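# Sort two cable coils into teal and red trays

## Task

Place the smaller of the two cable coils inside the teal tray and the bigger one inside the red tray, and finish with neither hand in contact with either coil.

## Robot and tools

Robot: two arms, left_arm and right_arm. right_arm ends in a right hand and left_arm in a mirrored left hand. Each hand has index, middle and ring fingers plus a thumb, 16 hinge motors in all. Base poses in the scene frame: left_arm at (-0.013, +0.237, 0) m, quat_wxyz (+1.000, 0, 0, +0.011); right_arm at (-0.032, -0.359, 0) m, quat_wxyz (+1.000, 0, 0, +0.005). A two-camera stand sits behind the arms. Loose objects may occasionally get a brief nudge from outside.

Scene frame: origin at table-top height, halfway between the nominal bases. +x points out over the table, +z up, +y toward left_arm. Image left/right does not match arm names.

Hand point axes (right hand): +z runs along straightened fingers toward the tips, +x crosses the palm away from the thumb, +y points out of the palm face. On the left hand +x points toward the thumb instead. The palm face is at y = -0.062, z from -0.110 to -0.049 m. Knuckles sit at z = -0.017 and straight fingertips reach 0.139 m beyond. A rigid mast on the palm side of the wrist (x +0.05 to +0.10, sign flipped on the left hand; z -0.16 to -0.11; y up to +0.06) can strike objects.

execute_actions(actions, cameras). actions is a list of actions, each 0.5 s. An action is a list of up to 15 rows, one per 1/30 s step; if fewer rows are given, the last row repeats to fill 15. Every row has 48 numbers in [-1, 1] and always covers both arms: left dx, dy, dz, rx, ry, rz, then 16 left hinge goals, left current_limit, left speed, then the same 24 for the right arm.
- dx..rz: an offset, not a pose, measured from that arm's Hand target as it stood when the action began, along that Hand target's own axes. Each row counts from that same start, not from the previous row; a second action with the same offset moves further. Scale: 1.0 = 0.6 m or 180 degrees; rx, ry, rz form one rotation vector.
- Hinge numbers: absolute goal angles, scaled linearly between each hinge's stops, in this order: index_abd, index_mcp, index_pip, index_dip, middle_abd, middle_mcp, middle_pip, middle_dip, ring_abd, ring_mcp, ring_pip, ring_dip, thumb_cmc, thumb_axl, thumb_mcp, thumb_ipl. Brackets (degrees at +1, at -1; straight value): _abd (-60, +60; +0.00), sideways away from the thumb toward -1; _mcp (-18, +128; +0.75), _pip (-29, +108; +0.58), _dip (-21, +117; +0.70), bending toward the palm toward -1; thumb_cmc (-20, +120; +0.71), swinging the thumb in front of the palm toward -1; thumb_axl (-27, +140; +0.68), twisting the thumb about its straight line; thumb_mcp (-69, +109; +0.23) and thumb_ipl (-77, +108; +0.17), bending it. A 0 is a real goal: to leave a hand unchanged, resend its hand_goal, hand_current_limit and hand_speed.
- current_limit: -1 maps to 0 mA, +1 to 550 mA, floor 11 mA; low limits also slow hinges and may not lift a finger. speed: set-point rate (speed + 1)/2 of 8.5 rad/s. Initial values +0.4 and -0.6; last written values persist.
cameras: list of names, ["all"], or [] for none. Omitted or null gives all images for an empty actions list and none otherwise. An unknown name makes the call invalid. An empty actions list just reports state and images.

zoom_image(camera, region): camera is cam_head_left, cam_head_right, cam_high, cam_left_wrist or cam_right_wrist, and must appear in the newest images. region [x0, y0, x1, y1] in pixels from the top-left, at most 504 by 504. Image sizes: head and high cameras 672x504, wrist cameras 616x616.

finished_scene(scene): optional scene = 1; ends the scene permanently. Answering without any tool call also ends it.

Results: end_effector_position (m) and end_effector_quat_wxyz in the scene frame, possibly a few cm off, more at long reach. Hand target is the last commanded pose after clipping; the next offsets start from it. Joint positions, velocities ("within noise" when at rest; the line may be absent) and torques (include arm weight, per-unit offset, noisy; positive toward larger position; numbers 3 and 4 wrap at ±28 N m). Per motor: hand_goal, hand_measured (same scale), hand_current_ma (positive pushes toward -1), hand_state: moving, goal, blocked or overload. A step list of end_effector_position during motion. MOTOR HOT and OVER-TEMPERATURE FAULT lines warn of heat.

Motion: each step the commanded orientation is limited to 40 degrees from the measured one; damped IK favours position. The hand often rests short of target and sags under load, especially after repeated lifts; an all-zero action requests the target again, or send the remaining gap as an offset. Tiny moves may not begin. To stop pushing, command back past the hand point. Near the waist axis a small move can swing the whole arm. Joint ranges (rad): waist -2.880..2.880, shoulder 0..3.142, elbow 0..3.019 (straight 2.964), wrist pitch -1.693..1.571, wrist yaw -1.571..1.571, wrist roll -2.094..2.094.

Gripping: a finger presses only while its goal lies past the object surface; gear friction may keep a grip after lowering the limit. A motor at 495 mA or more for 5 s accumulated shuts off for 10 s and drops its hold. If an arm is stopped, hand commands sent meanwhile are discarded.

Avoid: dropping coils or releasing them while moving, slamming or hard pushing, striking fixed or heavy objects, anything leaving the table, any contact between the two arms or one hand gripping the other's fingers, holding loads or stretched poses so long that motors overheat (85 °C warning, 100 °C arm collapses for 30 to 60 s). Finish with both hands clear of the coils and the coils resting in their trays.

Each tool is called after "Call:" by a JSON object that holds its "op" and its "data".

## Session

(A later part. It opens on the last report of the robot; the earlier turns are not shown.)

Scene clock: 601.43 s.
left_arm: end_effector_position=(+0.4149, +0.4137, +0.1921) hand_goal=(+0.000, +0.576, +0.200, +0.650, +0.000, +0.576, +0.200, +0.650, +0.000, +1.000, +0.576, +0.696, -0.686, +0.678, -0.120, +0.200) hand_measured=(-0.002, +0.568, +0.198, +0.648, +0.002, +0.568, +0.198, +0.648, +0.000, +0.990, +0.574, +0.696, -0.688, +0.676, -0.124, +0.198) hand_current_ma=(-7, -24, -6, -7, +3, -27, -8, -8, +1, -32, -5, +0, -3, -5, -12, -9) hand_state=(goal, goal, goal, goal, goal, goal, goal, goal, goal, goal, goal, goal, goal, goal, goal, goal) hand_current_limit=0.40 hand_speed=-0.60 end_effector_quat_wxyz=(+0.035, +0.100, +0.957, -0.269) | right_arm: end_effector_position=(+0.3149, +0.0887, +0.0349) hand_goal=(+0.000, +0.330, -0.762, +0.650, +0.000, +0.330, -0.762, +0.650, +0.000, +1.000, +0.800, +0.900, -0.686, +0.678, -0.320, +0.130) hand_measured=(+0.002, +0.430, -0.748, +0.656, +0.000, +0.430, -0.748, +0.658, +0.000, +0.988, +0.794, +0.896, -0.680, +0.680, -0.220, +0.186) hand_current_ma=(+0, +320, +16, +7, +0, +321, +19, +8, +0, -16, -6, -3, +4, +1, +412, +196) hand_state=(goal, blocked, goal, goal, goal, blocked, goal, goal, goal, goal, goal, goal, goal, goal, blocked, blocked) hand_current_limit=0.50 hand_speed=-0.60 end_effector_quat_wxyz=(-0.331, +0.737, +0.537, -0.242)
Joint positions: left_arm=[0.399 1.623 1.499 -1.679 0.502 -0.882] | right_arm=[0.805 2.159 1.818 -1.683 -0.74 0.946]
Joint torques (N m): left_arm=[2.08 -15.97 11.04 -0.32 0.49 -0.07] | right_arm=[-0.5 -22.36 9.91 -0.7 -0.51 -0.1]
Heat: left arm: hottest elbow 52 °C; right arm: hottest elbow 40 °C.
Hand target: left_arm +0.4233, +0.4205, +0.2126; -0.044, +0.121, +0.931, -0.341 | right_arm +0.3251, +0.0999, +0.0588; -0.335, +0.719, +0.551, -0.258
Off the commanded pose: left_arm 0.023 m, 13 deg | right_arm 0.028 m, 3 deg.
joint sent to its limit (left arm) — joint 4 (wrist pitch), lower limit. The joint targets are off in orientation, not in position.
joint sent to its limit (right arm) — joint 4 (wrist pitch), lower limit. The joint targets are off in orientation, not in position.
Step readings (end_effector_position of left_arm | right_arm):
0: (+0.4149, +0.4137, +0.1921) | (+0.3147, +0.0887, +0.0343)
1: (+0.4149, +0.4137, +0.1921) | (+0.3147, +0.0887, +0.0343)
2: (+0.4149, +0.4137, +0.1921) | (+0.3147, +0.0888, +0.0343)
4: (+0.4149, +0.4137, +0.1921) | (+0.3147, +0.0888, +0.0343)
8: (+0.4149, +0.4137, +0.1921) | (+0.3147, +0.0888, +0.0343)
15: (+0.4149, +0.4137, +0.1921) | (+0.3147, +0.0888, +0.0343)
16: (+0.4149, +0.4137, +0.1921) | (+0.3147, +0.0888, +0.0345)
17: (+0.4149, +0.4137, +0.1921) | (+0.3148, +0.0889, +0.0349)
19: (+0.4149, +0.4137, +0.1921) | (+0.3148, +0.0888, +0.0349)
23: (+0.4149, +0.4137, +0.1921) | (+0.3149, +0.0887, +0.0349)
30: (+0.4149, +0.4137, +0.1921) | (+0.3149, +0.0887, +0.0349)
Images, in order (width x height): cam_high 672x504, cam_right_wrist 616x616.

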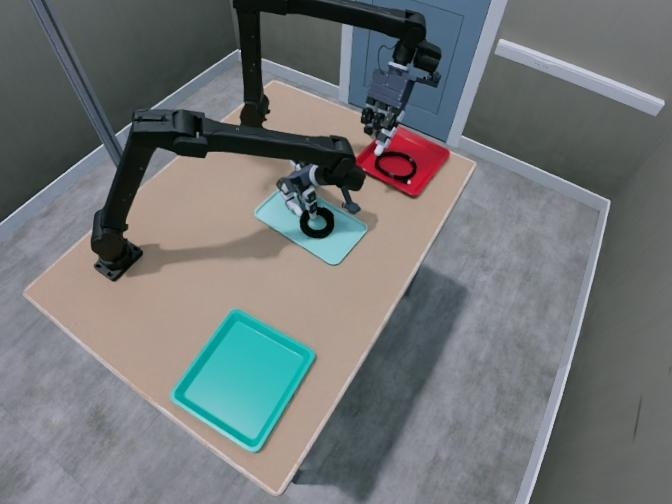

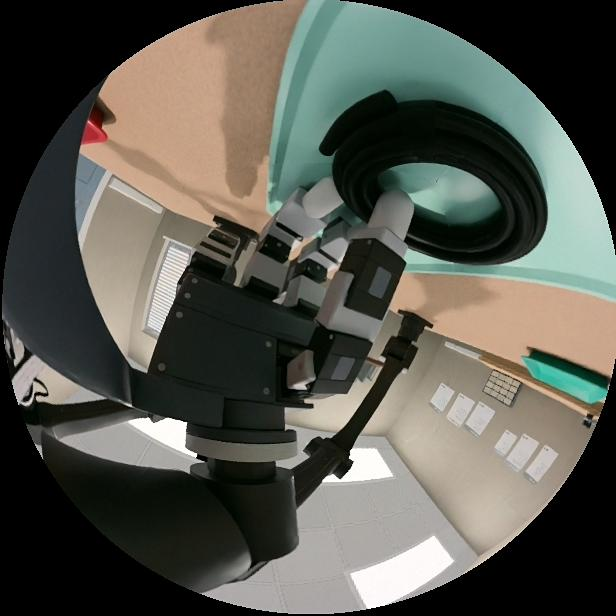

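Call:
{"op": "execute_actions", "data": {"actions": [[[0,0,0,0,0,0, 0,0.575,0.2,0.65, 0,0.575,0.2,0.65, 0,1,0.576,0.696, -0.686,0.678,-0.12,0.2, 0.4,-0.6, 0,-0.0192,-0.016,0,0,0, 0,0.33,-0.763,0.65, 0,0.33,-0.763,0.65, 0,1,0.8,0.9, -0.686,0.678,-0.32,0.13, 0.5,-0.6]]], "cameras": ["cam_high","cam_right_wrist"]}}

Call:
{"op": "zoom_image", "data": {"camera": "cam_high", "region": [275, 165, 365, 255]}}

Call:
{"op": "zoom_image", "data": {"camera": "cam_right_wrist", "region": [240, 60, 560, 380]}}

Scene clock: 603.20 s.
left_arm: end_effector_position=(+0.4149, +0.4137, +0.1921) hand_goal=(+0.000, +0.576, +0.200, +0.650, +0.000, +0.576, +0.200, +0.650, +0.000, +1.000, +0.576, +0.696, -0.686, +0.678, -0.120, +0.200) hand_measured=(-0.002, +0.568, +0.198, +0.648, +0.002, +0.568, +0.198, +0.648, +0.000, +0.990, +0.574, +0.696, -0.688, +0.676, -0.124, +0.198) hand_current_ma=(-7, -24, -6, -7, +3, -27, -8, -8, +1, -32, -5, +0, -3, -5, -12, -9) hand_state=(goal, goal, goal, goal, goal, goal, goal, goal, goal, goal, goal, goal, goal, goal, goal, goal) hand_current_limit=0.40 hand_speed=-0.60 end_effector_quat_wxyz=(+0.035, +0.100, +0.957, -0.269) | right_arm: end_effector_position=(+0.3165, +0.0897, +0.0477) hand_goal=(+0.000, +0.330, -0.762, +0.650, +0.000, +0.330, -0.762, +0.650, +0.000, +1.000, +0.800, +0.900, -0.686, +0.678, -0.320, +0.130) hand_measured=(+0.002, +0.426, -0.748, +0.656, +0.000, +0.420, -0.748, +0.658, +0.000, +0.988, +0.794, +0.896, -0.678, +0.680, -0.216, +0.188) hand_current_ma=(+0, +301, +17, +7, +0, +278, +19, +8, +0, -16, -6, -3, +8, +2, +413, +208) hand_state=(goal, blocked, goal, goal, goal, blocked, goal, goal, goal, goal, goal, goal, goal, goal, blocked, blocked) hand_current_limit=0.50 hand_speed=-0.60 end_effector_quat_wxyz=(-0.332, +0.737, +0.541, -0.232)
Joint positions: left_arm=[0.399 1.623 1.499 -1.679 0.502 -0.882] | right_arm=[0.805 2.136 1.818 -1.683 -0.738 0.949]
Joint torques (N m): left_arm=[2.08 -15.97 11.04 -0.31 0.48 -0.07] | right_arm=[0.85 -23.06 10.13 -0.75 -0.57 0.02]
Heat: left arm: hottest elbow 52 °C; right arm: hottest elbow 40 °C.
Hand target: left_arm +0.4233, +0.4205, +0.2126; -0.044, +0.121, +0.931, -0.341 | right_arm +0.3251, +0.0999, +0.0738; -0.335, +0.719, +0.551, -0.258
Off the commanded pose: left_arm 0.023 m, 13 deg | right_arm 0.029 m, 4 deg.
joint sent to its limit (left arm) — joint 4 (wrist pitch), lower limit. The joint targets are off in orientation, not in position.
joint sent to its limit (right arm) — joint 4 (wrist pitch), lower limit. The joint targets are off in orientation, not in position.
Step readings (end_effector_position of left_arm | right_arm):
0: (+0.4149, +0.4137, +0.1921) | (+0.3149, +0.0887, +0.0349)
1: (+0.4149, +0.4137, +0.1921) | (+0.3150, +0.0888, +0.0359)
2: (+0.4149, +0.4137, +0.1921) | (+0.3152, +0.0887, +0.0369)
4: (+0.4149, +0.4137, +0.1921) | (+0.3156, +0.0888, +0.0394)
8: (+0.4149, +0.4137, +0.1921) | (+0.3163, +0.0895, +0.0454)
15: (+0.4149, +0.4137, +0.1921) | (+0.3165, +0.0897, +0.0477)
Images, in order (width x height): cam_high 672x504, cam_right_wrist 616x616.

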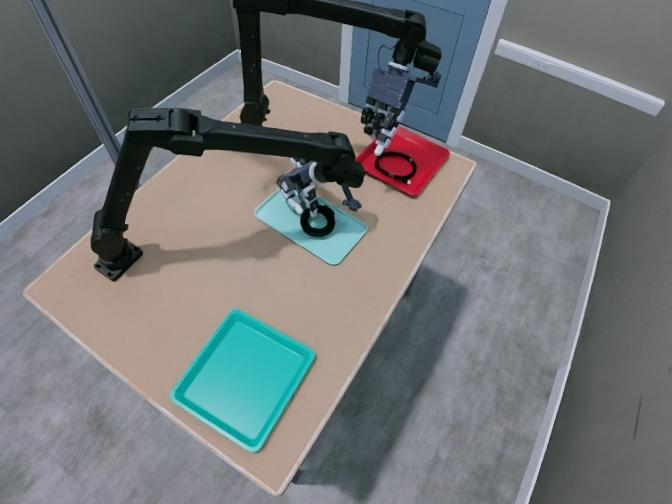

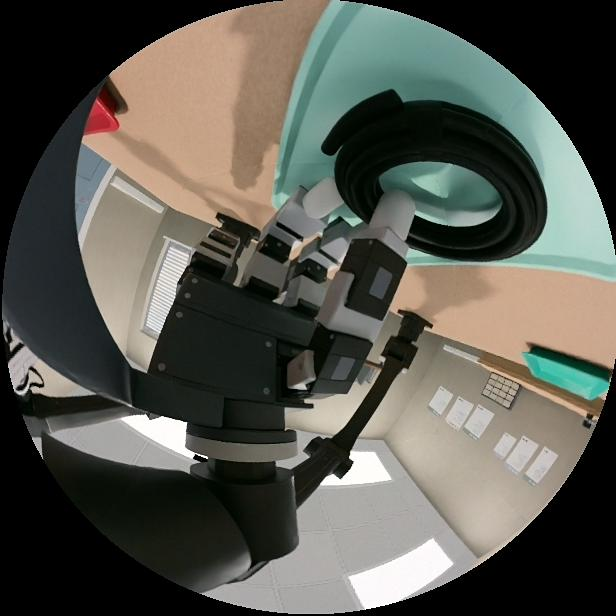

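Scaled by 5.600 from the camera's 672x504 image, which has a finer 960x720 frame.

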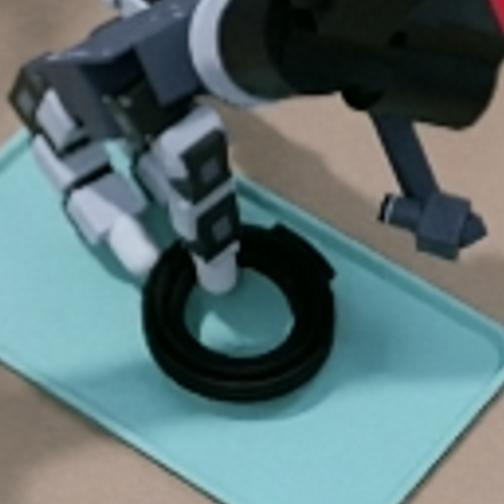

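Scaled by 1.575 from the camera's 616x616 image, which has a finer 880x880 frame.

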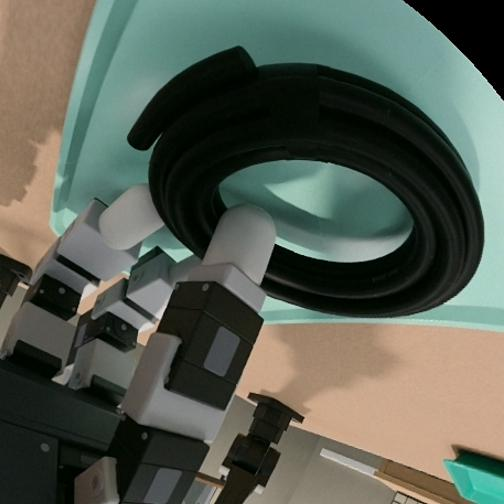

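Call:
{"op": "execute_actions", "data": {"actions": [[[0,0,0,0,0,0, 0,0.575,0.2,0.65, 0,0.575,0.2,0.65, 0,1,0.576,0.696, -0.686,0.678,-0.12,0.2, 0.4,-0.6, 0,-0.0192,-0.016,0,0,0, 0,0.31,-0.743,0.65, 0,0.31,-0.743,0.65, 0,1,0.8,0.9, -0.686,0.678,-0.32,0.13, 0.5,-0.6]],[[0,0,0,0,0,0, 0,0.575,0.2,0.65, 0,0.575,0.2,0.65, 0,1,0.576,0.696, -0.686,0.678,-0.12,0.2, 0.4,-0.6, 0,-0.0192,-0.016,0,0,0, 0,0.31,-0.743,0.65, 0,0.31,-0.743,0.65, 0,1,0.8,0.9, -0.686,0.678,-0.32,0.13, 0.5,-0.6]]], "cameras": ["cam_high","cam_right_wrist"]}}

Call:
{"op": "zoom_image", "data": {"camera": "cam_high", "region": [275, 165, 365, 255]}}

Call:
{"op": "zoom_image", "data": {"camera": "cam_right_wrist", "region": [240, 60, 560, 380]}}

Scene clock: 607.93 s.
left_arm: end_effector_position=(+0.4149, +0.4137, +0.1921) hand_goal=(+0.000, +0.576, +0.200, +0.650, +0.000, +0.576, +0.200, +0.650, +0.000, +1.000, +0.576, +0.696, -0.686, +0.678, -0.120, +0.200) hand_measured=(-0.002, +0.568, +0.198, +0.648, +0.002, +0.568, +0.198, +0.648, +0.000, +0.990, +0.574, +0.696, -0.688, +0.676, -0.124, +0.198) hand_current_ma=(-7, -24, -6, -7, +3, -27, -8, -8, +1, -32, -5, +0, -3, -5, -12, -9) hand_state=(goal, goal, goal, goal, goal, goal, goal, goal, goal, goal, goal, goal, goal, goal, goal, goal) hand_current_limit=0.40 hand_speed=-0.60 end_effector_quat_wxyz=(+0.035, +0.100, +0.957, -0.269) | right_arm: end_effector_position=(+0.3176, +0.0895, +0.0772) hand_goal=(+0.000, +0.310, -0.742, +0.650, +0.000, +0.310, -0.742, +0.650, +0.000, +1.000, +0.800, +0.900, -0.686, +0.678, -0.320, +0.130) hand_measured=(+0.002, +0.406, -0.730, +0.656, +0.000, +0.402, -0.732, +0.658, +0.000, +0.988, +0.794, +0.896, -0.678, +0.680, -0.208, +0.190) hand_current_ma=(+0, +306, +13, +7, +0, +282, +10, +8, +0, -16, -6, -3, +9, +2, +413, +213) hand_state=(goal, blocked, goal, goal, goal, blocked, goal, goal, goal, goal, goal, goal, goal, goal, blocked, blocked) hand_current_limit=0.50 hand_speed=-0.60 end_effector_quat_wxyz=(-0.332, +0.744, +0.539, -0.214)
Joint positions: left_arm=[0.399 1.623 1.499 -1.679 0.502 -0.882] | right_arm=[0.805 2.082 1.818 -1.683 -0.737 0.984]
Joint torques (N m): left_arm=[2.02 -16.03 11.04 -0.29 0.48 -0.06] | right_arm=[0.5 -22.01 10.61 -0.57 -0.68 0.01]
Heat: left arm: hottest elbow 52 °C; right arm: hottest elbow 41 °C.
Hand target: left_arm +0.4233, +0.4205, +0.2126; -0.044, +0.121, +0.931, -0.341 | right_arm +0.3250, +0.1000, +0.1040; -0.336, +0.719, +0.551, -0.257
Off the commanded pose: left_arm 0.023 m, 13 deg | right_arm 0.030 m, 6 deg.
joint sent to its limit (left arm) — joint 4 (wrist pitch), lower limit. The joint targets are off in orientation, not in position.
joint sent to its limit (right arm) — joint 4 (wrist pitch), lower limit. The joint targets are off in orientation, not in position.
Step readings (end_effector_position of left_arm | right_arm):
0: (+0.4149, +0.4137, +0.1921) | (+0.3165, +0.0897, +0.0477)
1: (+0.4149, +0.4137, +0.1921) | (+0.3165, +0.0896, +0.0485)
2: (+0.4149, +0.4137, +0.1921) | (+0.3165, +0.0895, +0.0494)
4: (+0.4149, +0.4137, +0.1921) | (+0.3166, +0.0893, +0.0519)
8: (+0.4149, +0.4137, +0.1921) | (+0.3171, +0.0897, +0.0594)
15: (+0.4149, +0.4137, +0.1921) | (+0.3173, +0.0898, +0.0630)
16: (+0.4149, +0.4137, +0.1921) | (+0.3173, +0.0897, +0.0635)
17: (+0.4149, +0.4137, +0.1921) | (+0.3172, +0.0895, +0.0641)
19: (+0.4149, +0.4137, +0.1921) | (+0.3172, +0.0894, +0.0667)
23: (+0.4149, +0.4137, +0.1921) | (+0.3175, +0.0895, +0.0736)
30: (+0.4149, +0.4137, +0.1921) | (+0.3176, +0.0895, +0.0772)
Images, in order (width x height): cam_high 672x504, cam_right_wrist 616x616.

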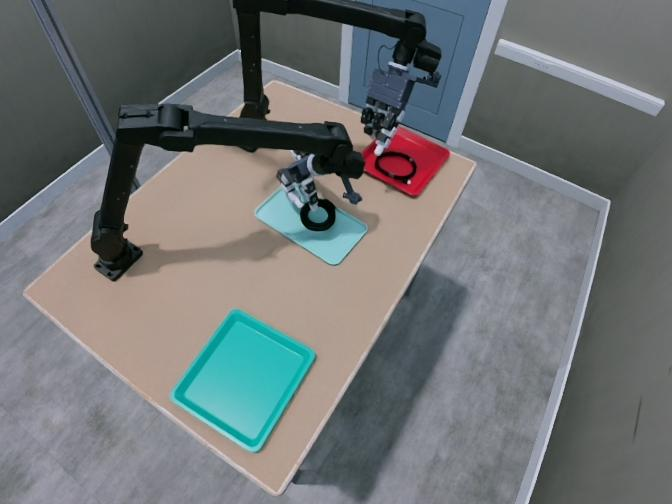

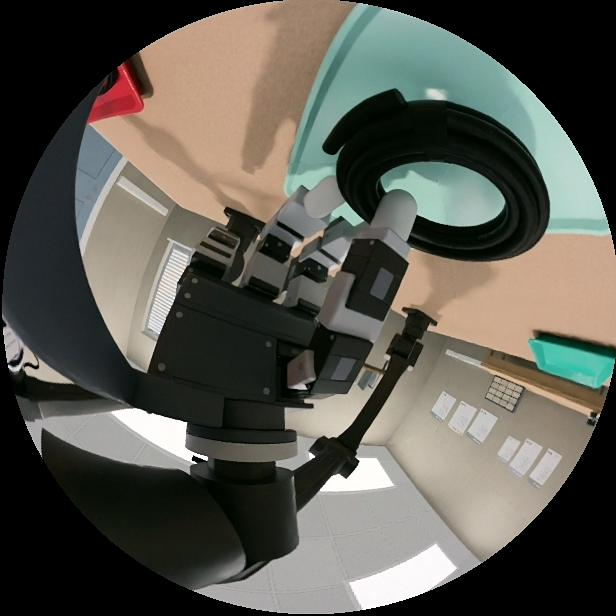

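Scaled by 5.600 from the camera's 672x504 image, which has a finer 960x720 frame.

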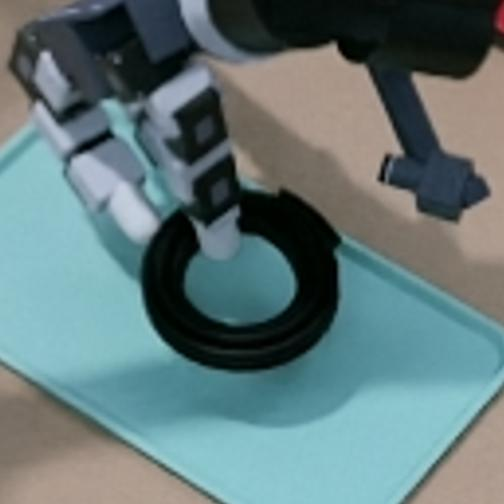

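Scaled by 1.575 from the camera's 616x616 image, which has a finer 880x880 frame.

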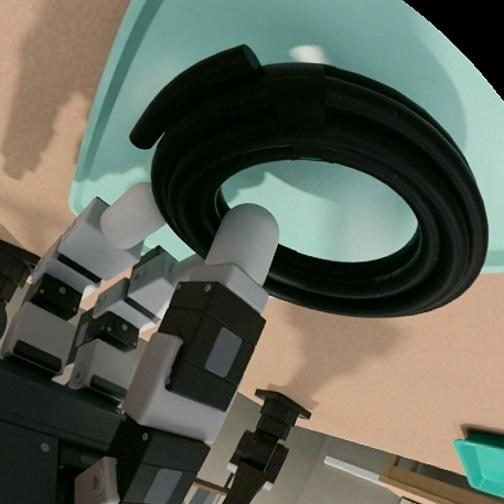

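Call:
{"op": "execute_actions", "data": {"actions": [[[0,0,0,0,0,0, 0,0.575,0.2,0.65, 0,0.575,0.2,0.65, 0,1,0.576,0.696, -0.686,0.678,-0.12,0.2, 0.4,-0.6, 0,-0.0256,-0.0214,0,0,0, 0,0.31,-0.743,0.65, 0,0.31,-0.743,0.65, 0,1,0.8,0.9, -0.686,0.678,-0.32,0.13, 0.5,-0.6]],[[0,0,0,0,0,0, 0,0.575,0.2,0.65, 0,0.575,0.2,0.65, 0,1,0.576,0.696, -0.686,0.678,-0.12,0.2, 0.4,-0.6, 0,-0.0256,-0.0214,0,0,0, 0,0.31,-0.743,0.65, 0,0.31,-0.743,0.65, 0,1,0.8,0.9, -0.686,0.678,-0.32,0.13, 0.5,-0.6]],[[0,0,0,0,0,0, 0,0.575,0.2,0.65, 0,0.575,0.2,0.65, 0,1,0.576,0.696, -0.686,0.678,-0.12,0.2, 0.4,-0.6, -0.0188,0.0185,-0.022,0,0.0085,0.00715, 0,0.31,-0.743,0.65, 0,0.31,-0.743,0.65, 0,1,0.8,0.9, -0.686,0.678,-0.32,0.13, 0.5,-0.6]]], "cameras": ["cam_high","cam_right_wrist"]}}

Call:
{"op": "zoom_image", "data": {"camera": "cam_high", "region": [275, 165, 365, 255]}}

Scene clock: 616.13 s.
left_arm: end_effector_position=(+0.4149, +0.4137, +0.1921) hand_goal=(+0.000, +0.576, +0.200, +0.650, +0.000, +0.576, +0.200, +0.650, +0.000, +1.000, +0.576, +0.696, -0.686, +0.678, -0.120, +0.200) hand_measured=(-0.002, +0.568, +0.198, +0.648, +0.002, +0.568, +0.198, +0.648, +0.000, +0.990, +0.574, +0.696, -0.688, +0.676, -0.124, +0.198) hand_current_ma=(-7, -24, -6, -7, +3, -27, -8, -8, +1, -32, -5, +0, -3, -5, -12, -9) hand_state=(goal, goal, goal, goal, goal, goal, goal, goal, goal, goal, goal, goal, goal, goal, goal, goal) hand_current_limit=0.40 hand_speed=-0.60 end_effector_quat_wxyz=(+0.035, +0.100, +0.957, -0.269) | right_arm: end_effector_position=(+0.3263, +0.0803, +0.1145) hand_goal=(+0.000, +0.310, -0.742, +0.650, +0.000, +0.310, -0.742, +0.650, +0.000, +1.000, +0.800, +0.900, -0.686, +0.678, -0.320, +0.130) hand_measured=(+0.002, +0.406, -0.730, +0.656, +0.000, +0.400, -0.732, +0.658, +0.000, +0.988, +0.794, +0.896, -0.676, +0.680, -0.208, +0.190) hand_current_ma=(+0, +301, +15, +7, +0, +273, +10, +8, +0, -16, -6, -3, +10, +2, +412, +213) hand_state=(goal, blocked, goal, goal, goal, blocked, goal, goal, goal, goal, goal, goal, goal, goal, blocked, blocked) hand_current_limit=0.50 hand_speed=-0.60 end_effector_quat_wxyz=(-0.335, +0.759, +0.525, -0.188)
Joint positions: left_arm=[0.399 1.623 1.499 -1.679 0.502 -0.882] | right_arm=[0.784 2.015 1.818 -1.683 -0.738 1.033]
Joint torques (N m): left_arm=[2.08 -15.97 11.04 -0.31 0.48 -0.07] | right_arm=[0.21 -22.01 10.78 -0.69 -0.66 0.02]
Heat: left arm: hottest elbow 53 °C; right arm: hottest elbow 42 °C.
Hand target: left_arm +0.4233, +0.4205, +0.2126; -0.044, +0.121, +0.931, -0.341 | right_arm +0.3386, +0.0847, +0.1439; -0.340, +0.729, +0.539, -0.252
Off the commanded pose: left_arm 0.023 m, 13 deg | right_arm 0.032 m, 8 deg.
joint sent to its limit (left arm) — joint 4 (wrist pitch), lower limit. The joint targets are off in orientation, not in position.
joint sent to its limit (right arm) — joint 4 (wrist pitch), lower limit. The joint targets are off in orientation, not in position.
Step readings (end_effector_position of left_arm | right_arm):
0: (+0.4149, +0.4137, +0.1921) | (+0.3176, +0.0895, +0.0772)
1: (+0.4149, +0.4137, +0.1921) | (+0.3175, +0.0894, +0.0780)
2: (+0.4149, +0.4137, +0.1921) | (+0.3175, +0.0891, +0.0791)
4: (+0.4149, +0.4137, +0.1921) | (+0.3174, +0.0889, +0.0827)
8: (+0.4149, +0.4137, +0.1921) | (+0.3177, +0.0889, +0.0926)
15: (+0.4149, +0.4137, +0.1921) | (+0.3177, +0.0888, +0.0974)
16: (+0.4149, +0.4137, +0.1921) | (+0.3176, +0.0886, +0.0978)
17: (+0.4149, +0.4137, +0.1921) | (+0.3175, +0.0884, +0.0987)
19: (+0.4149, +0.4137, +0.1921) | (+0.3173, +0.0880, +0.1017)
23: (+0.4149, +0.4137, +0.1921) | (+0.3172, +0.0878, +0.1102)
30: (+0.4149, +0.4137, +0.1921) | (+0.3171, +0.0876, +0.1144)
31: (+0.4149, +0.4137, +0.1921) | (+0.3176, +0.0871, +0.1144)
32: (+0.4149, +0.4137, +0.1921) | (+0.3193, +0.0858, +0.1145)
34: (+0.4149, +0.4137, +0.1921) | (+0.3202, +0.0852, +0.1145)
38: (+0.4149, +0.4137, +0.1921) | (+0.3237, +0.0823, +0.1145)
45: (+0.4149, +0.4137, +0.1921) | (+0.3263, +0.0803, +0.1145)
Images, in order (width x height): cam_high 672x504, cam_right_wrist 616x616.

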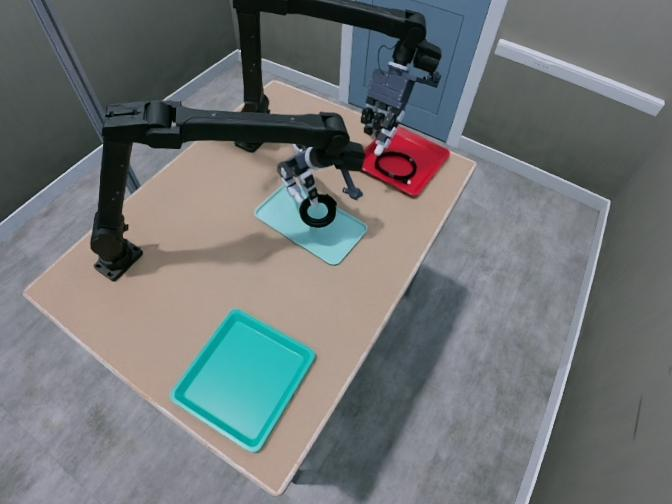

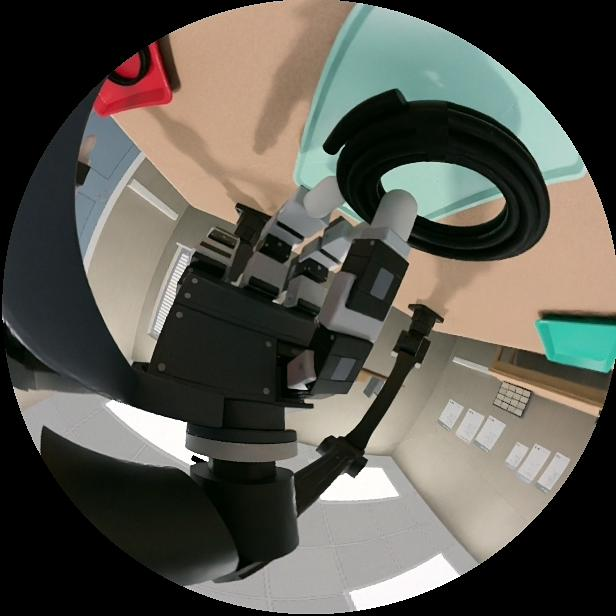

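Scaled by 5.600 from the camera's 672x504 image, which has a finer 960x720 frame.

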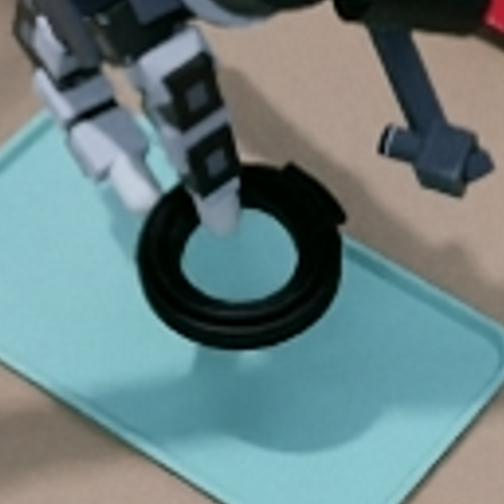

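Call:
{"op": "execute_actions", "data": {"actions": [[[0,0,0,0,0,0, 0,0.575,0.2,0.65, 0,0.575,0.2,0.65, 0,1,0.576,0.696, -0.686,0.678,-0.12,0.2, 0.4,-0.6, -0.0376,0.0369,-0.0439,0,0.01702,0.01429, 0,0.31,-0.743,0.65, 0,0.31,-0.743,0.65, 0,1,0.8,0.9, -0.686,0.678,-0.32,0.13, 0.5,-0.6]],[[0,0,0,0,0,0, 0,0.575,0.2,0.65, 0,0.575,0.2,0.65, 0,1,0.576,0.696, -0.686,0.678,-0.12,0.2, 0.4,-0.6, -0.0376,0.0369,-0.0439,0,0.01702,0.01429, 0,0.31,-0.743,0.65, 0,0.31,-0.743,0.65, 0,1,0.8,0.9, -0.686,0.678,-0.32,0.13, 0.5,-0.6]],[[0,0,0,0,0,0, 0,0.575,0.2,0.65, 0,0.575,0.2,0.65, 0,1,0.576,0.696, -0.686,0.678,-0.12,0.2, 0.4,-0.6, -0.0376,0.0369,-0.0439,0,0.01702,0.01429, 0,0.31,-0.743,0.65, 0,0.31,-0.743,0.65, 0,1,0.8,0.9, -0.686,0.678,-0.32,0.13, 0.5,-0.6]]], "cameras": ["cam_high","cam_right_wrist"]}}

Scene clock: 619.30 s.
left_arm: end_effector_position=(+0.4149, +0.4137, +0.1921) hand_goal=(+0.000, +0.576, +0.200, +0.650, +0.000, +0.576, +0.200, +0.650, +0.000, +1.000, +0.576, +0.696, -0.686, +0.678, -0.120, +0.200) hand_measured=(-0.002, +0.568, +0.198, +0.648, +0.002, +0.568, +0.198, +0.648, +0.000, +0.990, +0.574, +0.696, -0.688, +0.676, -0.124, +0.198) hand_current_ma=(-7, -24, -6, -7, +3, -27, -8, -8, +1, -32, -5, +0, -3, -5, -12, -9) hand_state=(goal, goal, goal, goal, goal, goal, goal, goal, goal, goal, goal, goal, goal, goal, goal, goal) hand_current_limit=0.40 hand_speed=-0.60 end_effector_quat_wxyz=(+0.035, +0.100, +0.957, -0.269) | right_arm: end_effector_position=(+0.4085, -0.0202, +0.1213) hand_goal=(+0.000, +0.310, -0.742, +0.650, +0.000, +0.310, -0.742, +0.650, +0.000, +1.000, +0.800, +0.900, -0.686, +0.678, -0.320, +0.130) hand_measured=(+0.002, +0.404, -0.730, +0.656, +0.000, +0.398, -0.732, +0.658, +0.000, +0.988, +0.794, +0.896, -0.676, +0.680, -0.208, +0.190) hand_current_ma=(+0, +299, +16, +7, +0, +268, +13, +8, +0, -16, -6, -3, +11, +3, +413, +213) hand_state=(goal, blocked, goal, goal, goal, blocked, goal, goal, goal, goal, goal, goal, goal, goal, blocked, blocked) hand_current_limit=0.50 hand_speed=-0.60 end_effector_quat_wxyz=(-0.353, +0.815, +0.435, -0.148)
Joint positions: left_arm=[0.399 1.623 1.499 -1.679 0.502 -0.882] | right_arm=[0.552 1.98 1.782 -1.683 -0.734 1.032]
Joint torques (N m): left_arm=[2.08 -15.97 11.04 -0.32 0.48 -0.07] | right_arm=[1.44 -22.12 9.01 -0.46 -0.7 -0.12]
Heat: left arm: hottest elbow 53 °C; right arm: hottest elbow 41 °C.
Hand target: left_arm +0.4233, +0.4205, +0.2126; -0.044, +0.121, +0.931, -0.341 | right_arm +0.4106, -0.0154, +0.1437; -0.364, +0.781, +0.460, -0.215
Off the commanded pose: left_arm 0.023 m, 13 deg | right_arm 0.023 m, 9 deg.
joint sent to its limit (left arm) — joint 4 (wrist pitch), lower limit. The joint targets are off in orientation, not in position.
joint sent to its limit (right arm) — joint 4 (wrist pitch), lower limit. The joint targets are off in orientation, not in position.
Step readings (end_effector_position of left_arm | right_arm):
0: (+0.4149, +0.4137, +0.1921) | (+0.3263, +0.0803, +0.1145)
1: (+0.4149, +0.4137, +0.1921) | (+0.3290, +0.0781, +0.1149)
2: (+0.4149, +0.4137, +0.1921) | (+0.3314, +0.0762, +0.1155)
4: (+0.4149, +0.4137, +0.1921) | (+0.3375, +0.0710, +0.1167)
8: (+0.4149, +0.4137, +0.1921) | (+0.3534, +0.0569, +0.1195)
15: (+0.4149, +0.4137, +0.1921) | (+0.3650, +0.0456, +0.1203)
16: (+0.4149, +0.4137, +0.1921) | (+0.3662, +0.0436, +0.1201)
17: (+0.4149, +0.4137, +0.1921) | (+0.3664, +0.0422, +0.1201)
19: (+0.4149, +0.4137, +0.1921) | (+0.3681, +0.0371, +0.1202)
23: (+0.4149, +0.4137, +0.1921) | (+0.3786, +0.0251, +0.1210)
30: (+0.4149, +0.4137, +0.1921) | (+0.3868, +0.0160, +0.1211)
31: (+0.4149, +0.4137, +0.1921) | (+0.3881, +0.0134, +0.1210)
32: (+0.4149, +0.4137, +0.1921) | (+0.3886, +0.0113, +0.1210)
34: (+0.4149, +0.4137, +0.1921) | (+0.3901, +0.0046, +0.1207)
38: (+0.4149, +0.4137, +0.1921) | (+0.4005, -0.0098, +0.1210)
45: (+0.4149, +0.4137, +0.1921) | (+0.4085, -0.0202, +0.1213)
Images, in order (width x height): cam_high 672x504, cam_right_wrist 616x616.

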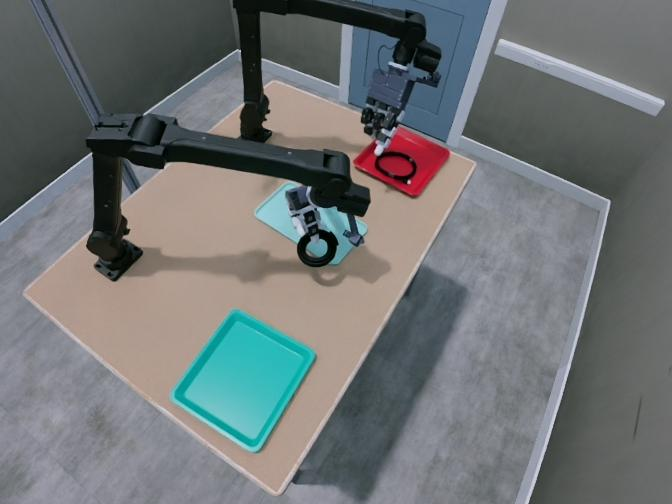

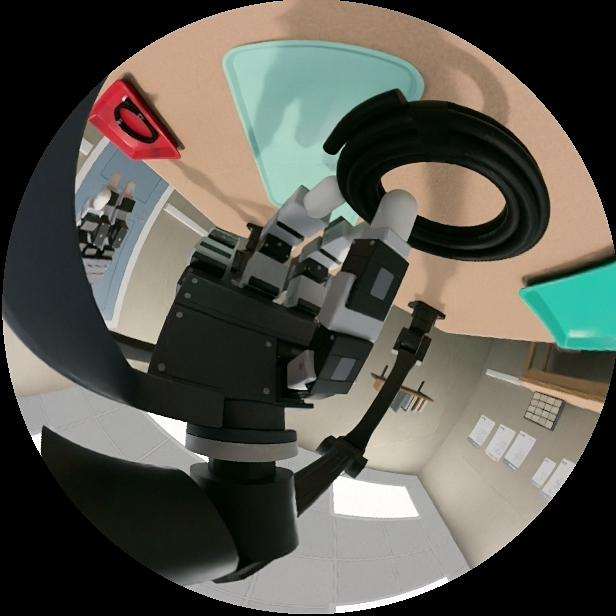

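Call:
{"op": "execute_actions", "data": {"actions": [[[0,0,0,0,0,0, 0,0.575,0.2,0.65, 0,0.575,0.2,0.65, 0,1,0.576,0.696, -0.686,0.678,-0.12,0.2, 0.4,-0.6, -0.0376,0.0369,-0.0439,0,0.01702,0.01429, 0,0.31,-0.743,0.65, 0,0.31,-0.743,0.65, 0,1,0.8,0.9, -0.686,0.678,-0.32,0.13, 0.5,-0.6]],[[0,0,0,0,0,0, 0,0.575,0.2,0.65, 0,0.575,0.2,0.65, 0,1,0.576,0.696, -0.686,0.678,-0.12,0.2, 0.4,-0.6, -0.0376,0.0369,-0.0439,0,0.01702,0.01429, 0,0.31,-0.743,0.65, 0,0.31,-0.743,0.65, 0,1,0.8,0.9, -0.686,0.678,-0.32,0.13, 0.5,-0.6]],[[0,0,0,0,0,0, 0,0.575,0.2,0.65, 0,0.575,0.2,0.65, 0,1,0.576,0.696, -0.686,0.678,-0.12,0.2, 0.4,-0.6, -0.0376,0.0369,-0.0439,0,0.01702,0.01429, 0,0.31,-0.743,0.65, 0,0.31,-0.743,0.65, 0,1,0.8,0.9, -0.686,0.678,-0.32,0.13, 0.5,-0.6]],[[0,0,0,0,0,0, 0,0.575,0.2,0.65, 0,0.575,0.2,0.65, 0,1,0.576,0.696, -0.686,0.678,-0.12,0.2, 0.4,-0.6, -0.0376,0.0369,-0.0439,0,0.01702,0.01429, 0,0.31,-0.743,0.65, 0,0.31,-0.743,0.65, 0,1,0.8,0.9, -0.686,0.678,-0.32,0.13, 0.5,-0.6]]], "cameras": ["cam_high","cam_head_left","cam_right_wrist"]}}

Scene clock: 623.47 s.
left_arm: end_effector_position=(+0.4149, +0.4137, +0.1921) hand_goal=(+0.000, +0.576, +0.200, +0.650, +0.000, +0.576, +0.200, +0.650, +0.000, +1.000, +0.576, +0.696, -0.686, +0.678, -0.120, +0.200) hand_measured=(-0.002, +0.568, +0.198, +0.648, +0.002, +0.568, +0.198, +0.648, +0.000, +0.990, +0.574, +0.696, -0.688, +0.676, -0.124, +0.198) hand_current_ma=(-7, -24, -6, -7, +3, -27, -8, -8, +1, -32, -5, +0, -3, -5, -12, -9) hand_state=(goal, goal, goal, goal, goal, goal, goal, goal, goal, goal, goal, goal, goal, goal, goal, goal) hand_current_limit=0.40 hand_speed=-0.60 end_effector_quat_wxyz=(+0.035, +0.100, +0.957, -0.269) | right_arm: end_effector_position=(+0.4671, -0.1721, +0.1230) hand_goal=(+0.000, +0.310, -0.742, +0.650, +0.000, +0.310, -0.742, +0.650, +0.000, +1.000, +0.800, +0.900, -0.686, +0.678, -0.320, +0.130) hand_measured=(+0.002, +0.404, -0.728, +0.656, +0.000, +0.398, -0.730, +0.658, +0.000, +0.988, +0.794, +0.896, -0.676, +0.682, -0.208, +0.190) hand_current_ma=(+0, +296, +17, +7, +0, +264, +14, +8, +0, -16, -6, -3, +10, +3, +413, +213) hand_state=(goal, blocked, goal, goal, goal, blocked, goal, goal, goal, goal, goal, goal, goal, goal, blocked, blocked) hand_current_limit=0.50 hand_speed=-0.60 end_effector_quat_wxyz=(-0.368, +0.869, +0.313, -0.103)
Joint positions: left_arm=[0.399 1.623 1.499 -1.679 0.502 -0.882] | right_arm=[0.254 1.931 1.708 -1.682 -0.724 1.015]
Joint torques (N m): left_arm=[2.08 -15.97 11.06 -0.31 0.48 -0.07] | right_arm=[0.5 -21.25 8.91 -0.47 -0.66 -0.25]
Heat: left arm: hottest elbow 53 °C; right arm: hottest elbow 41 °C.
Hand target: left_arm +0.4233, +0.4205, +0.2126; -0.044, +0.121, +0.931, -0.341 | right_arm +0.4713, -0.1678, +0.1438; -0.390, +0.837, +0.346, -0.162
Off the commanded pose: left_arm 0.023 m, 13 deg | right_arm 0.022 m, 9 deg.
joint sent to its limit (left arm) — joint 4 (wrist pitch), lower limit. The joint targets are off in orientation, not in position.
joint sent to its limit (right arm) — joint 4 (wrist pitch), lower limit. The joint targets are off in orientation, not in position.
Step readings (end_effector_position of left_arm | right_arm):
0: (+0.4149, +0.4137, +0.1921) | (+0.4085, -0.0202, +0.1213)
1: (+0.4149, +0.4137, +0.1921) | (+0.4094, -0.0223, +0.1211)
2: (+0.4149, +0.4137, +0.1921) | (+0.4103, -0.0257, +0.1212)
4: (+0.4149, +0.4137, +0.1921) | (+0.4113, -0.0320, +0.1209)
8: (+0.4149, +0.4137, +0.1921) | (+0.4202, -0.0464, +0.1217)
15: (+0.4149, +0.4137, +0.1921) | (+0.4268, -0.0563, +0.1220)
16: (+0.4149, +0.4137, +0.1921) | (+0.4274, -0.0585, +0.1216)
17: (+0.4149, +0.4137, +0.1921) | (+0.4277, -0.0608, +0.1216)
19: (+0.4149, +0.4137, +0.1921) | (+0.4282, -0.0672, +0.1214)
23: (+0.4149, +0.4137, +0.1921) | (+0.4367, -0.0834, +0.1220)
30: (+0.4149, +0.4137, +0.1921) | (+0.4429, -0.0944, +0.1222)
31: (+0.4149, +0.4137, +0.1921) | (+0.4434, -0.0966, +0.1220)
32: (+0.4149, +0.4137, +0.1921) | (+0.4435, -0.0988, +0.1220)
34: (+0.4149, +0.4137, +0.1921) | (+0.4438, -0.1051, +0.1218)
38: (+0.4149, +0.4137, +0.1921) | (+0.4511, -0.1217, +0.1225)
45: (+0.4149, +0.4137, +0.1921) | (+0.4563, -0.1328, +0.1227)
46: (+0.4149, +0.4137, +0.1921) | (+0.4567, -0.1350, +0.1225)
47: (+0.4149, +0.4137, +0.1921) | (+0.4566, -0.1370, +0.1224)
49: (+0.4149, +0.4137, +0.1921) | (+0.4566, -0.1436, +0.1221)
53: (+0.4149, +0.4137, +0.1921) | (+0.4628, -0.1606, +0.1228)
60: (+0.4149, +0.4137, +0.1921) | (+0.4672, -0.1722, +0.1230)
Images, in order (width x height): cam_head_left 672x504, cam_high 672x504, cam_right_wrist 616x616.

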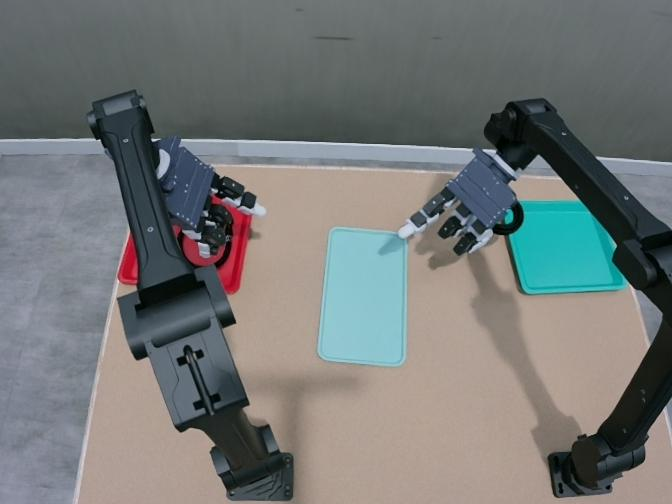

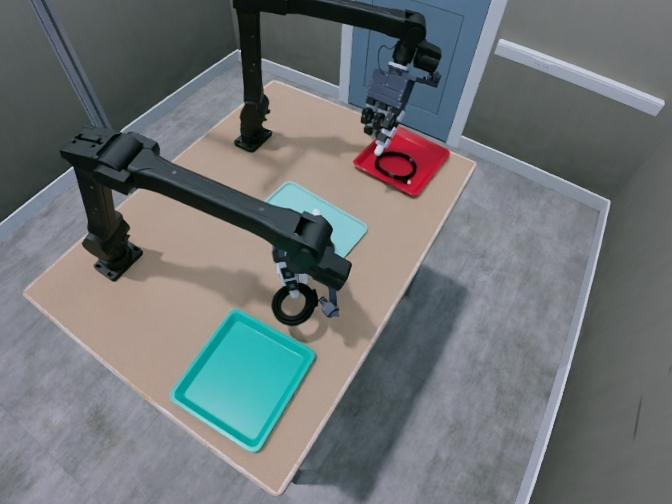

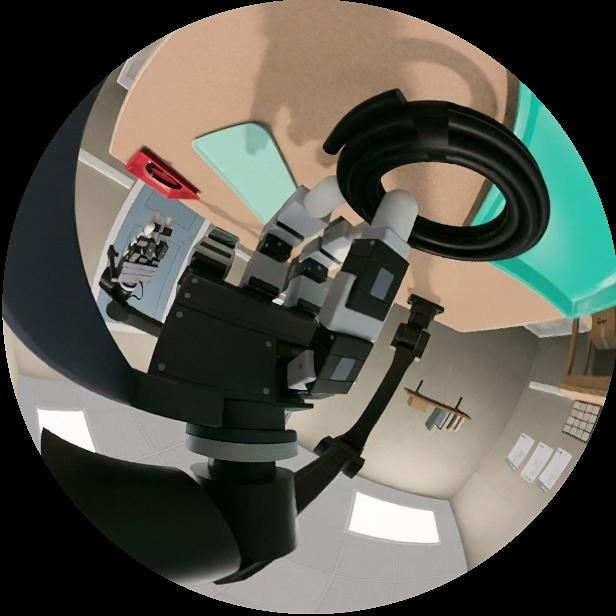

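Call:
{"op": "execute_actions", "data": {"actions": [[[0,0,0,0,0,0, 0,0.575,0.2,0.65, 0,0.575,0.2,0.65, 0,1,0.576,0.696, -0.686,0.678,-0.12,0.2, 0.4,-0.6, -0.0376,0.0369,-0.0439,0,0.01702,0.01429, 0,0.31,-0.743,0.65, 0,0.31,-0.743,0.65, 0,1,0.8,0.9, -0.686,0.678,-0.32,0.13, 0.5,-0.6]],[[0,0,0,0,0,0, 0,0.575,0.2,0.65, 0,0.575,0.2,0.65, 0,1,0.576,0.696, -0.686,0.678,-0.12,0.2, 0.4,-0.6, -0.0376,0.0369,-0.0439,0,0.01702,0.01429, 0,0.31,-0.743,0.65, 0,0.31,-0.743,0.65, 0,1,0.8,0.9, -0.686,0.678,-0.32,0.13, 0.5,-0.6]],[[0,0,0,0,0,0, 0,0.575,0.2,0.65, 0,0.575,0.2,0.65, 0,1,0.576,0.696, -0.686,0.678,-0.12,0.2, 0.4,-0.6, -0.0376,0.0369,-0.0439,0,0.01702,0.01429, 0,0.31,-0.743,0.65, 0,0.31,-0.743,0.65, 0,1,0.8,0.9, -0.686,0.678,-0.32,0.13, 0.5,-0.6]],[[0,0,0,0,0,0, 0,0.575,0.2,0.65, 0,0.575,0.2,0.65, 0,1,0.576,0.696, -0.686,0.678,-0.12,0.2, 0.4,-0.6, -0.0376,0.0369,-0.0439,0,0.01702,0.01429, 0,0.31,-0.743,0.65, 0,0.31,-0.743,0.65, 0,1,0.8,0.9, -0.686,0.678,-0.32,0.13, 0.5,-0.6]]], "cameras": ["cam_high","cam_head_left","cam_head_right","cam_right_wrist"]}}

Call:
{"op": "zoom_image", "data": {"camera": "cam_high", "region": [160, 290, 340, 470]}}

Scene clock: 628.90 s.
left_arm: end_effector_position=(+0.4149, +0.4137, +0.1921) hand_goal=(+0.000, +0.576, +0.200, +0.650, +0.000, +0.576, +0.200, +0.650, +0.000, +1.000, +0.576, +0.696, -0.686, +0.678, -0.120, +0.200) hand_measured=(-0.002, +0.568, +0.198, +0.648, +0.002, +0.568, +0.198, +0.648, +0.000, +0.990, +0.574, +0.696, -0.688, +0.676, -0.124, +0.198) hand_current_ma=(-7, -24, -6, -7, +3, -27, -8, -8, +1, -32, -5, +0, -3, -5, -12, -9) hand_state=(goal, goal, goal, goal, goal, goal, goal, goal, goal, goal, goal, goal, goal, goal, goal, goal) hand_current_limit=0.40 hand_speed=-0.60 end_effector_quat_wxyz=(+0.035, +0.100, +0.957, -0.269) | right_arm: end_effector_position=(+0.4823, -0.3339, +0.1239) hand_goal=(+0.000, +0.310, -0.742, +0.650, +0.000, +0.310, -0.742, +0.650, +0.000, +1.000, +0.800, +0.900, -0.686, +0.678, -0.320, +0.130) hand_measured=(+0.002, +0.404, -0.728, +0.656, +0.000, +0.396, -0.730, +0.658, +0.000, +0.988, +0.794, +0.896, -0.676, +0.682, -0.206, +0.190) hand_current_ma=(+0, +295, +17, +7, +0, +263, +15, +8, +0, -16, -6, -3, +11, +3, +413, +213) hand_state=(goal, blocked, goal, goal, goal, blocked, goal, goal, goal, goal, goal, goal, goal, goal, blocked, blocked) hand_current_limit=0.50 hand_speed=-0.60 end_effector_quat_wxyz=(-0.375, +0.906, +0.189, -0.050)
Joint positions: left_arm=[0.399 1.623 1.499 -1.679 0.502 -0.882] | right_arm=[-0.055 1.889 1.647 -1.682 -0.707 0.982]
Joint torques (N m): left_arm=[2.14 -16.03 11.04 -0.29 0.48 -0.07] | right_arm=[-0.03 -19.37 8.55 -0.53 -0.65 -0.24]
Heat: left arm: hottest elbow 53 °C; right arm: hottest elbow 41 °C.
Hand target: left_arm +0.4233, +0.4205, +0.2126; -0.044, +0.121, +0.931, -0.341 | right_arm +0.4876, -0.3310, +0.1437; -0.409, +0.878, +0.226, -0.106
Off the commanded pose: left_arm 0.023 m, 13 deg | right_arm 0.021 m, 9 deg.
joint sent to its limit (left arm) — joint 4 (wrist pitch), lower limit. The joint targets are off in orientation, not in position.
joint sent to its limit (right arm) — joint 4 (wrist pitch), lower limit. The joint targets are off in orientation, not in position.
Step readings (end_effector_position of left_arm | right_arm):
0: (+0.4149, +0.4137, +0.1921) | (+0.4671, -0.1721, +0.1230)
1: (+0.4149, +0.4137, +0.1921) | (+0.4674, -0.1743, +0.1228)
2: (+0.4149, +0.4137, +0.1921) | (+0.4677, -0.1778, +0.1226)
4: (+0.4149, +0.4137, +0.1921) | (+0.4674, -0.1846, +0.1224)
8: (+0.4149, +0.4137, +0.1921) | (+0.4719, -0.2013, +0.1231)
15: (+0.4149, +0.4137, +0.1921) | (+0.4750, -0.2118, +0.1231)
16: (+0.4149, +0.4137, +0.1921) | (+0.4752, -0.2140, +0.1230)
17: (+0.4149, +0.4137, +0.1921) | (+0.4749, -0.2159, +0.1231)
19: (+0.4149, +0.4137, +0.1921) | (+0.4743, -0.2230, +0.1228)
23: (+0.4149, +0.4137, +0.1921) | (+0.4779, -0.2411, +0.1234)
30: (+0.4149, +0.4137, +0.1921) | (+0.4803, -0.2528, +0.1234)
31: (+0.4149, +0.4137, +0.1921) | (+0.4804, -0.2550, +0.1233)
32: (+0.4149, +0.4137, +0.1921) | (+0.4799, -0.2566, +0.1233)
34: (+0.4149, +0.4137, +0.1921) | (+0.4789, -0.2635, +0.1231)
38: (+0.4149, +0.4137, +0.1921) | (+0.4813, -0.2817, +0.1237)
45: (+0.4149, +0.4137, +0.1921) | (+0.4828, -0.2933, +0.1238)
46: (+0.4149, +0.4137, +0.1921) | (+0.4827, -0.2956, +0.1235)
47: (+0.4149, +0.4137, +0.1921) | (+0.4821, -0.2972, +0.1234)
49: (+0.4149, +0.4137, +0.1921) | (+0.4808, -0.3041, +0.1235)
53: (+0.4149, +0.4137, +0.1921) | (+0.4817, -0.3225, +0.1239)
60: (+0.4149, +0.4137, +0.1921) | (+0.4824, -0.3341, +0.1239)
Images, in order (width x height): cam_head_left 672x504, cam_head_right 672x504, cam_high 672x504, cam_right_wrist 616x616.

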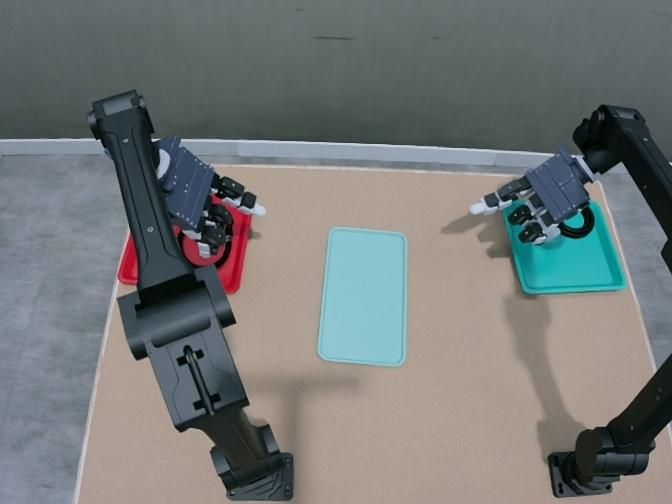

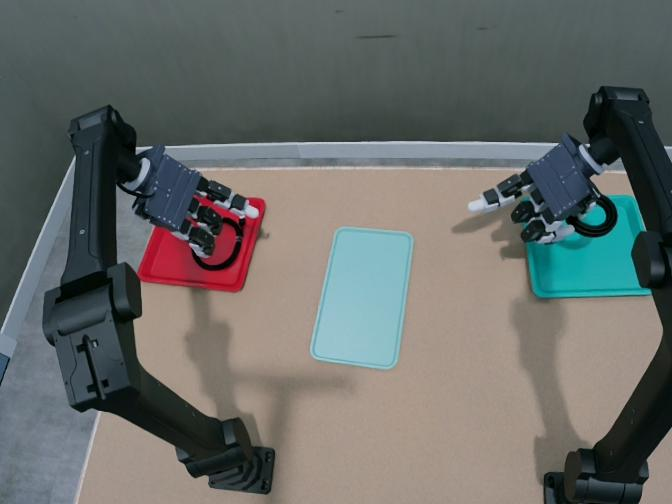

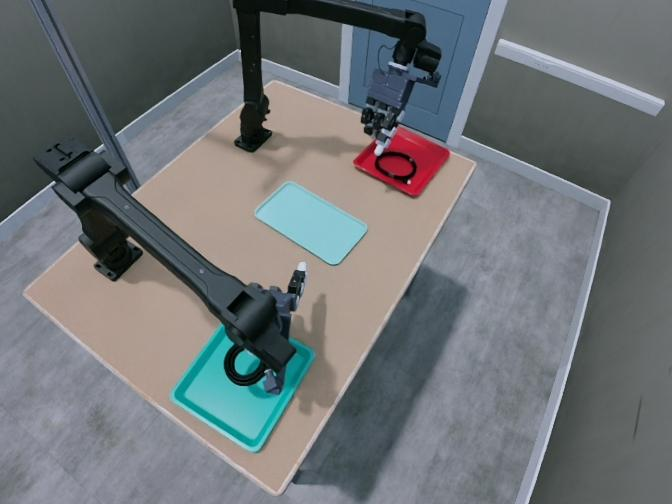

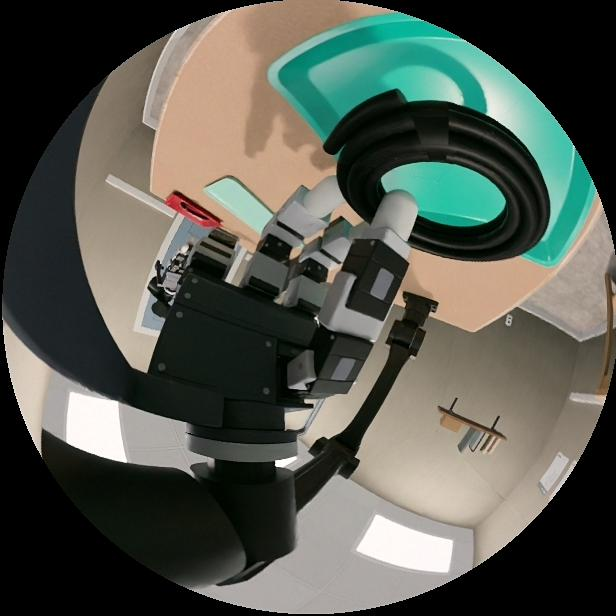

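Scaled by 2.800 from the camera's 672x504 image, which has a finer 960x720 frame.

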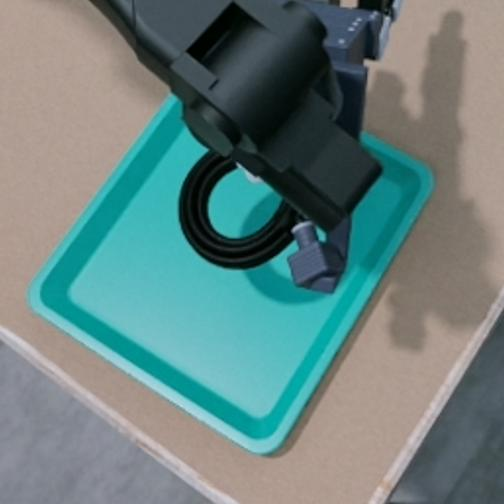

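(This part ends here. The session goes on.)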